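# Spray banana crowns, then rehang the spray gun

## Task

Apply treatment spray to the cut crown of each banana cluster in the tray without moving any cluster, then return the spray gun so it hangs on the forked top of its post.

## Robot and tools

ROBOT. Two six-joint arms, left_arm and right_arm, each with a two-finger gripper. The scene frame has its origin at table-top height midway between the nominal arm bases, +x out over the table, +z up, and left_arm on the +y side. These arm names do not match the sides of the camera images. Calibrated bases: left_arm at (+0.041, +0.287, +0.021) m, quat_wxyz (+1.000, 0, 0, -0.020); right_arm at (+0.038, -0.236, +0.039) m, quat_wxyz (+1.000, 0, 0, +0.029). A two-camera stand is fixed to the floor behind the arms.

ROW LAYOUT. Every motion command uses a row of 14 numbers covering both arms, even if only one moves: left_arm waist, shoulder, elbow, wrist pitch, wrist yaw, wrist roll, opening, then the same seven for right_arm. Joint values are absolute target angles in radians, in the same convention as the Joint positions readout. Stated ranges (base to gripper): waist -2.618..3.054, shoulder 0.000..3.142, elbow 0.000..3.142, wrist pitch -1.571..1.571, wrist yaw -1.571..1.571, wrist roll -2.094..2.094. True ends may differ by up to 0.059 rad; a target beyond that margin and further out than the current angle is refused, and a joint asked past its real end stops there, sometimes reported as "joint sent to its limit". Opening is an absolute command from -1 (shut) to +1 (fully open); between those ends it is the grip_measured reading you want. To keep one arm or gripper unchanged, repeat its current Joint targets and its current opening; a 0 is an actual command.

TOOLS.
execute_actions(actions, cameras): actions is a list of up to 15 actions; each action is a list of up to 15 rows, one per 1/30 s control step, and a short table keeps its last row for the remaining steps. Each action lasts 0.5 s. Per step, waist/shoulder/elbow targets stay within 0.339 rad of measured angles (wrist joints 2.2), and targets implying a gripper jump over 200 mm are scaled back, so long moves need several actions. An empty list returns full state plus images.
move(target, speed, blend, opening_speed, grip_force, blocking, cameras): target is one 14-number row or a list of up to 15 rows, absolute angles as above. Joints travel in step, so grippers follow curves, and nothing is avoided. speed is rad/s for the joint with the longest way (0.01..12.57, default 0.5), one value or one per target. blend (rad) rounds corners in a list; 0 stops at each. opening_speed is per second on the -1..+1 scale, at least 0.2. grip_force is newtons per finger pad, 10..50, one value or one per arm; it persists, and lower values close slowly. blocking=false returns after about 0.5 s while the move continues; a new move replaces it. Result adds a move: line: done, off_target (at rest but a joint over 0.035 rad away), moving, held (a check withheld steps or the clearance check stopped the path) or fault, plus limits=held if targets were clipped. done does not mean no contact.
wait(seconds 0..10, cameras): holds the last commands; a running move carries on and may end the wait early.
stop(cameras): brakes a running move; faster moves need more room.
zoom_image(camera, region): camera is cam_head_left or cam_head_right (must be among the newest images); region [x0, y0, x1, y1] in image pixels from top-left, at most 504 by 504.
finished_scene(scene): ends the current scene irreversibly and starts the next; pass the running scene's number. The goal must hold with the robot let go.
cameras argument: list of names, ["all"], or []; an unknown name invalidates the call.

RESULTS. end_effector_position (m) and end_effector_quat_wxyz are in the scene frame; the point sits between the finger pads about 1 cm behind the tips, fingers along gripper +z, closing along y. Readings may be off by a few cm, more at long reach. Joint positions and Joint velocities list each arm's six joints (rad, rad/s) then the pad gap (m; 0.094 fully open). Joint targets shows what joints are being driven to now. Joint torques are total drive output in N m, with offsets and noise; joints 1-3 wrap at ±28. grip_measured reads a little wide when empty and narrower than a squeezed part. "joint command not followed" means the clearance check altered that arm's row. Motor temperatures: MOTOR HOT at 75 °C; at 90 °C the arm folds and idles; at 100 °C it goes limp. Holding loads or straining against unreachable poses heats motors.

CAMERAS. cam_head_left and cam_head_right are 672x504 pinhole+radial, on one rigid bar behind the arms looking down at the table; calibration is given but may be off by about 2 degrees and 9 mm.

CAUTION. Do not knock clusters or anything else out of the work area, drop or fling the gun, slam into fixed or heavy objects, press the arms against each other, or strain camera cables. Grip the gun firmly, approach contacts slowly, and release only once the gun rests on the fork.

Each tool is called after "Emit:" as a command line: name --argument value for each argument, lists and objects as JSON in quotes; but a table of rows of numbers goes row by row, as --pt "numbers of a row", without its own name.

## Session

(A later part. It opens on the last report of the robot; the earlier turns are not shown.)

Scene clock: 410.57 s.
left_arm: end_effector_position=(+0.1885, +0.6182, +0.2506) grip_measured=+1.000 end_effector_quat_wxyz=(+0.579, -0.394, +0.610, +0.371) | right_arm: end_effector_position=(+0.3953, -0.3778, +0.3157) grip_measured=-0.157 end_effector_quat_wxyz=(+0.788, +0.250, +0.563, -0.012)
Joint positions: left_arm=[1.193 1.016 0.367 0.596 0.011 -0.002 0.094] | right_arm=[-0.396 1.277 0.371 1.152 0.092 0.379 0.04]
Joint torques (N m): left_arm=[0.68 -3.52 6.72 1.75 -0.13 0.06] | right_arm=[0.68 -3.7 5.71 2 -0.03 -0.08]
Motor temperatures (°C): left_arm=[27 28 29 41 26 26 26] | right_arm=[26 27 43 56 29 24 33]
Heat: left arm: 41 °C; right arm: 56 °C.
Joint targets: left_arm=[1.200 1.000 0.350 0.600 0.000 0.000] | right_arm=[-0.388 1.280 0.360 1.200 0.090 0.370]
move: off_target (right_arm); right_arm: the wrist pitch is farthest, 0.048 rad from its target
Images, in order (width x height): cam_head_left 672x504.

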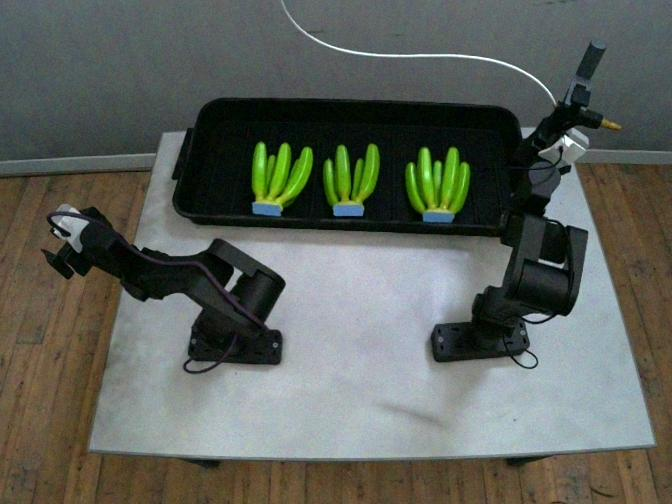

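Emit:
move --pt "1.2 1.0 0.35 0.6 0 0 1 -0.41 1.4 0.44 1.24 0.08 0.37 -0.5" --pt "1.2 1.0 0.35 0.6 0 0 1 -0.41 1.41 0.39 1.29 0.08 0.37 -0.5" --speed 0.1 --cameras '["cam_head_left"]'

Emit:
zoom_image --camera "cam_head_left" --region '[535, 60, 605, 130]'

Scene clock: 418.87 s.
left_arm: end_effector_position=(+0.1885, +0.6182, +0.2506) grip_measured=+1.000 end_effector_quat_wxyz=(+0.579, -0.394, +0.610, +0.371) | right_arm: end_effector_position=(+0.4090, -0.3849, +0.3132) grip_measured=-0.157 end_effector_quat_wxyz=(+0.796, +0.248, +0.551, -0.013)
Joint positions: left_arm=[1.193 1.016 0.367 0.596 0.011 -0.002 0.094] | right_arm=[-0.401 1.4 0.406 1.267 0.092 0.379 0.04]
Joint torques (N m): left_arm=[0.68 -3.51 6.64 1.77 -0.12 0.05] | right_arm=[-0.75 -4.04 4.93 1.69 -0.16 -0.08]
Heat: left arm: 41 °C; right arm: 54 °C.
Joint targets: left_arm=[1.200 1.000 0.350 0.600 0.000 0.000] | right_arm=[-0.410 1.410 0.390 1.290 0.080 0.370]
move: done
Images, in order (width x height): cam_head_left 672x504.

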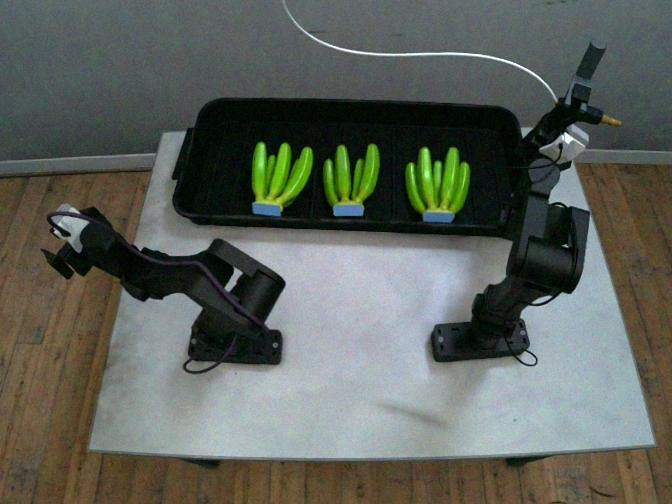

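Scaled by 7.200 from the camera's 672x504 image, which has a finer 960x720 frame.

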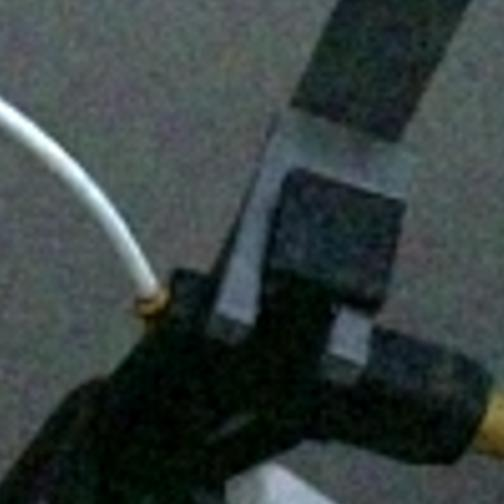

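Emit:
move --pt "1.2 1.0 0.35 0.6 0 0 1 -0.4 1.41 0.35 1.33 0.09 0.37 -0.5" --pt "1.2 1.0 0.35 0.6 0 0 1 -0.4 1.41 0.32 1.355 0.09 0.37 -0.5" --speed 0.06 --cameras '["cam_head_left"]'

Emit:
zoom_image --camera "cam_head_left" --region '[535, 60, 605, 130]'

Scene clock: 431.47 s.
left_arm: end_effector_position=(+0.1885, +0.6182, +0.2506) grip_measured=+1.000 end_effector_quat_wxyz=(+0.579, -0.394, +0.610, +0.371) | right_arm: end_effector_position=(+0.3963, -0.3803, +0.3094) grip_measured=-0.161 end_effector_quat_wxyz=(+0.806, +0.243, +0.540, -0.014)
Joint positions: left_arm=[1.193 1.016 0.367 0.596 0.011 -0.002 0.094] | right_arm=[-0.401 1.4 0.343 1.362 0.092 0.377 0.039]
Joint torques (N m): left_arm=[0.64 -3.43 6.63 1.77 -0.12 0.06] | right_arm=[0.01 -3.82 3.86 1.43 -0.07 -0.05]
Heat: left arm: 41 °C; right arm: 52 °C.
Joint targets: left_arm=[1.200 1.000 0.350 0.600 0.000 0.000] | right_arm=[-0.400 1.410 0.320 1.355 0.090 0.370]
move: done
Images, in order (width x height): cam_head_left 672x504.

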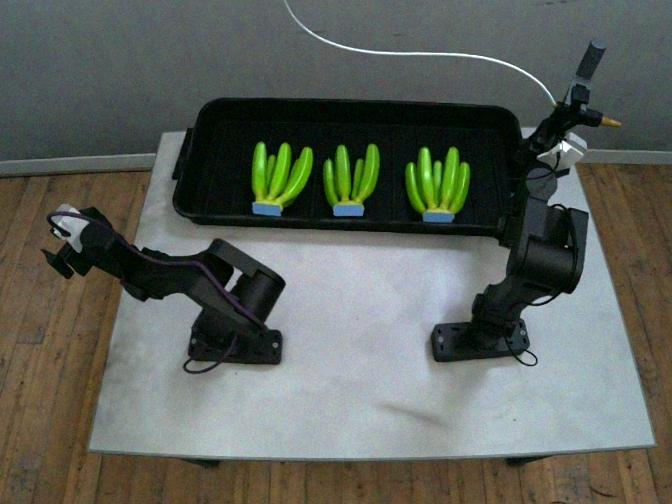

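Scaled by 7.200 from the camera's 672x504 image, which has a finer 960x720 frame.

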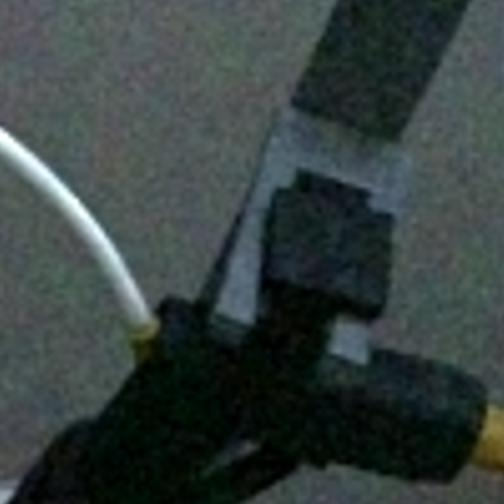

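Emit:
move --pt "1.2 1.0 0.35 0.6 0 0 1 -0.4 1.41 0.33 1.36 0.09 0.37 0.3" --opening_speed 0.25 --cameras '["cam_head_left"]'

Emit:
zoom_image --camera "cam_head_left" --region '[520, 60, 620, 160]'

Scene clock: 442.37 s.
left_arm: end_effector_position=(+0.1885, +0.6182, +0.2506) grip_measured=+1.000 end_effector_quat_wxyz=(+0.579, -0.394, +0.610, +0.371) | right_arm: end_effector_position=(+0.3962, -0.3805, +0.3095) grip_measured=+0.298 end_effector_quat_wxyz=(+0.806, +0.243, +0.540, -0.014)
Joint positions: left_arm=[1.193 1.016 0.367 0.596 0.011 -0.002 0.094] | right_arm=[-0.401 1.4 0.343 1.362 0.093 0.377 0.061]
Joint torques (N m): left_arm=[0.59 -3.51 6.67 1.77 -0.12 0.06] | right_arm=[0.09 -3.79 4.71 1.47 -0.06 -0.04]
Motor temperatures (°C): left_arm=[27 28 29 41 26 26 26] | right_arm=[26 27 40 51 29 24 32]
Heat: left arm: 41 °C; right arm: 51 °C.
Joint targets: left_arm=[1.200 1.000 0.350 0.600 0.000 0.000] | right_arm=[-0.400 1.410 0.330 1.360 0.090 0.370]
move: done
Images, in order (width x height): cam_head_left 672x504.

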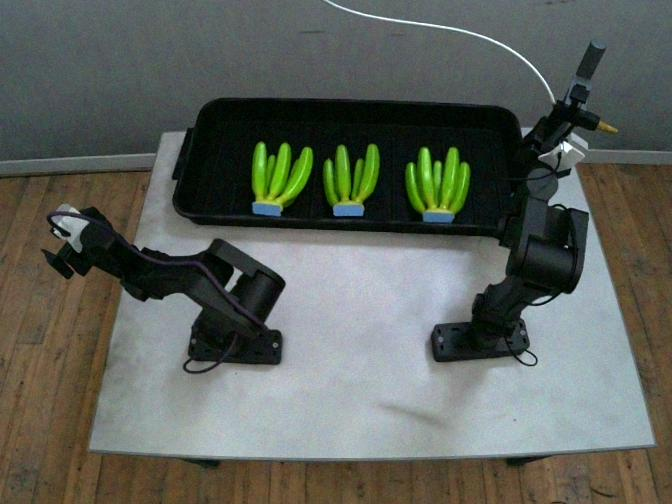

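Scaled by 5.040 from the camera's 672x504 image, which has a finer 960x720 frame.

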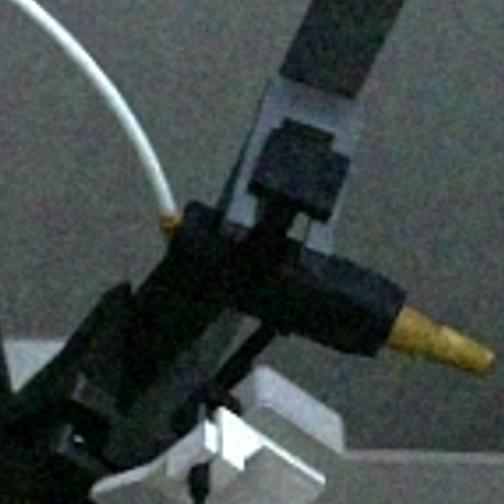

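Emit:
move --pt "1.2 1.0 0.35 0.6 0 0 1 -0.4 1.41 0.33 1.37 0.09 0.37 1" --pt "1.2 1.0 0.35 0.6 0 0 1 -0.34 1.38 0.19 1.5 0.19 0.37 1" --pt "1.2 1.0 0.35 0.6 0 0 1 -0.277 1.06 0.03 1.36 0.267 0.37 1" --pt "1.2 1.0 0.35 0.6 0 0 1 -0.2 0.8 0.1 0.9 0.2 0.2 1" --opening_speed 0.5 --speed '[0.3,0.12,0.3,0.5]' --cameras '["cam_head_left"]'

Emit:
zoom_image --camera "cam_head_left" --region '[520, 60, 620, 160]'

Scene clock: 455.30 s.
left_arm: end_effector_position=(+0.1885, +0.6182, +0.2506) grip_measured=+1.000 end_effector_quat_wxyz=(+0.579, -0.394, +0.610, +0.371) | right_arm: end_effector_position=(+0.3314, -0.3174, +0.2752) grip_measured=+0.998 end_effector_quat_wxyz=(+0.767, +0.194, +0.610, -0.045)
Joint positions: left_arm=[1.193 1.016 0.367 0.596 0.011 -0.002 0.094] | right_arm=[-0.208 0.811 0.076 0.921 0.212 0.21 0.094]
Joint torques (N m): left_arm=[0.61 -3.43 6.72 1.77 -0.13 0.06] | right_arm=[0.61 -1.58 9.14 1.39 -0.21 -0.14]
Heat: left arm: 41 °C; right arm: 50 °C.
Joint targets: left_arm=[1.200 1.000 0.350 0.600 0.000 0.000] | right_arm=[-0.200 0.800 0.100 0.900 0.200 0.200]
move: done
Images, in order (width x height): cam_head_left 672x504.

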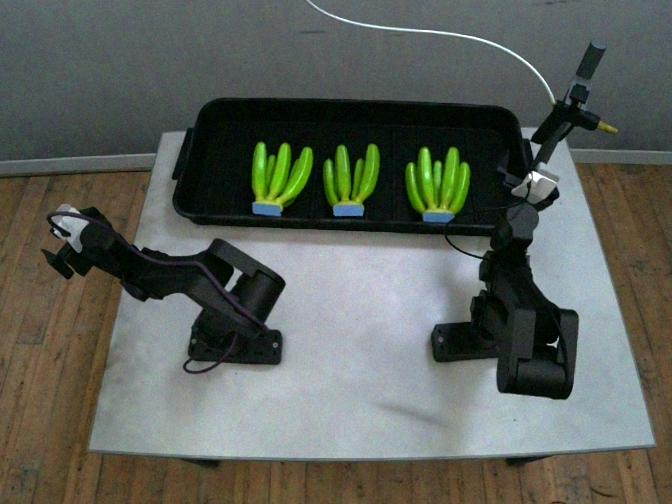

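Scaled by 5.040 from the camera's 672x504 image, which has a finer 960x720 frame.

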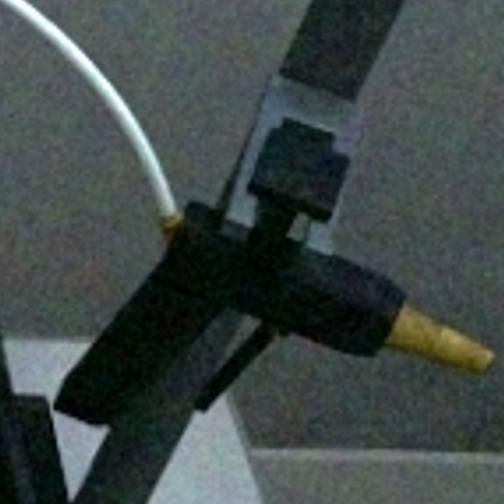

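Emit:
finished_scene --scene 2

The scene is finished: the task was done.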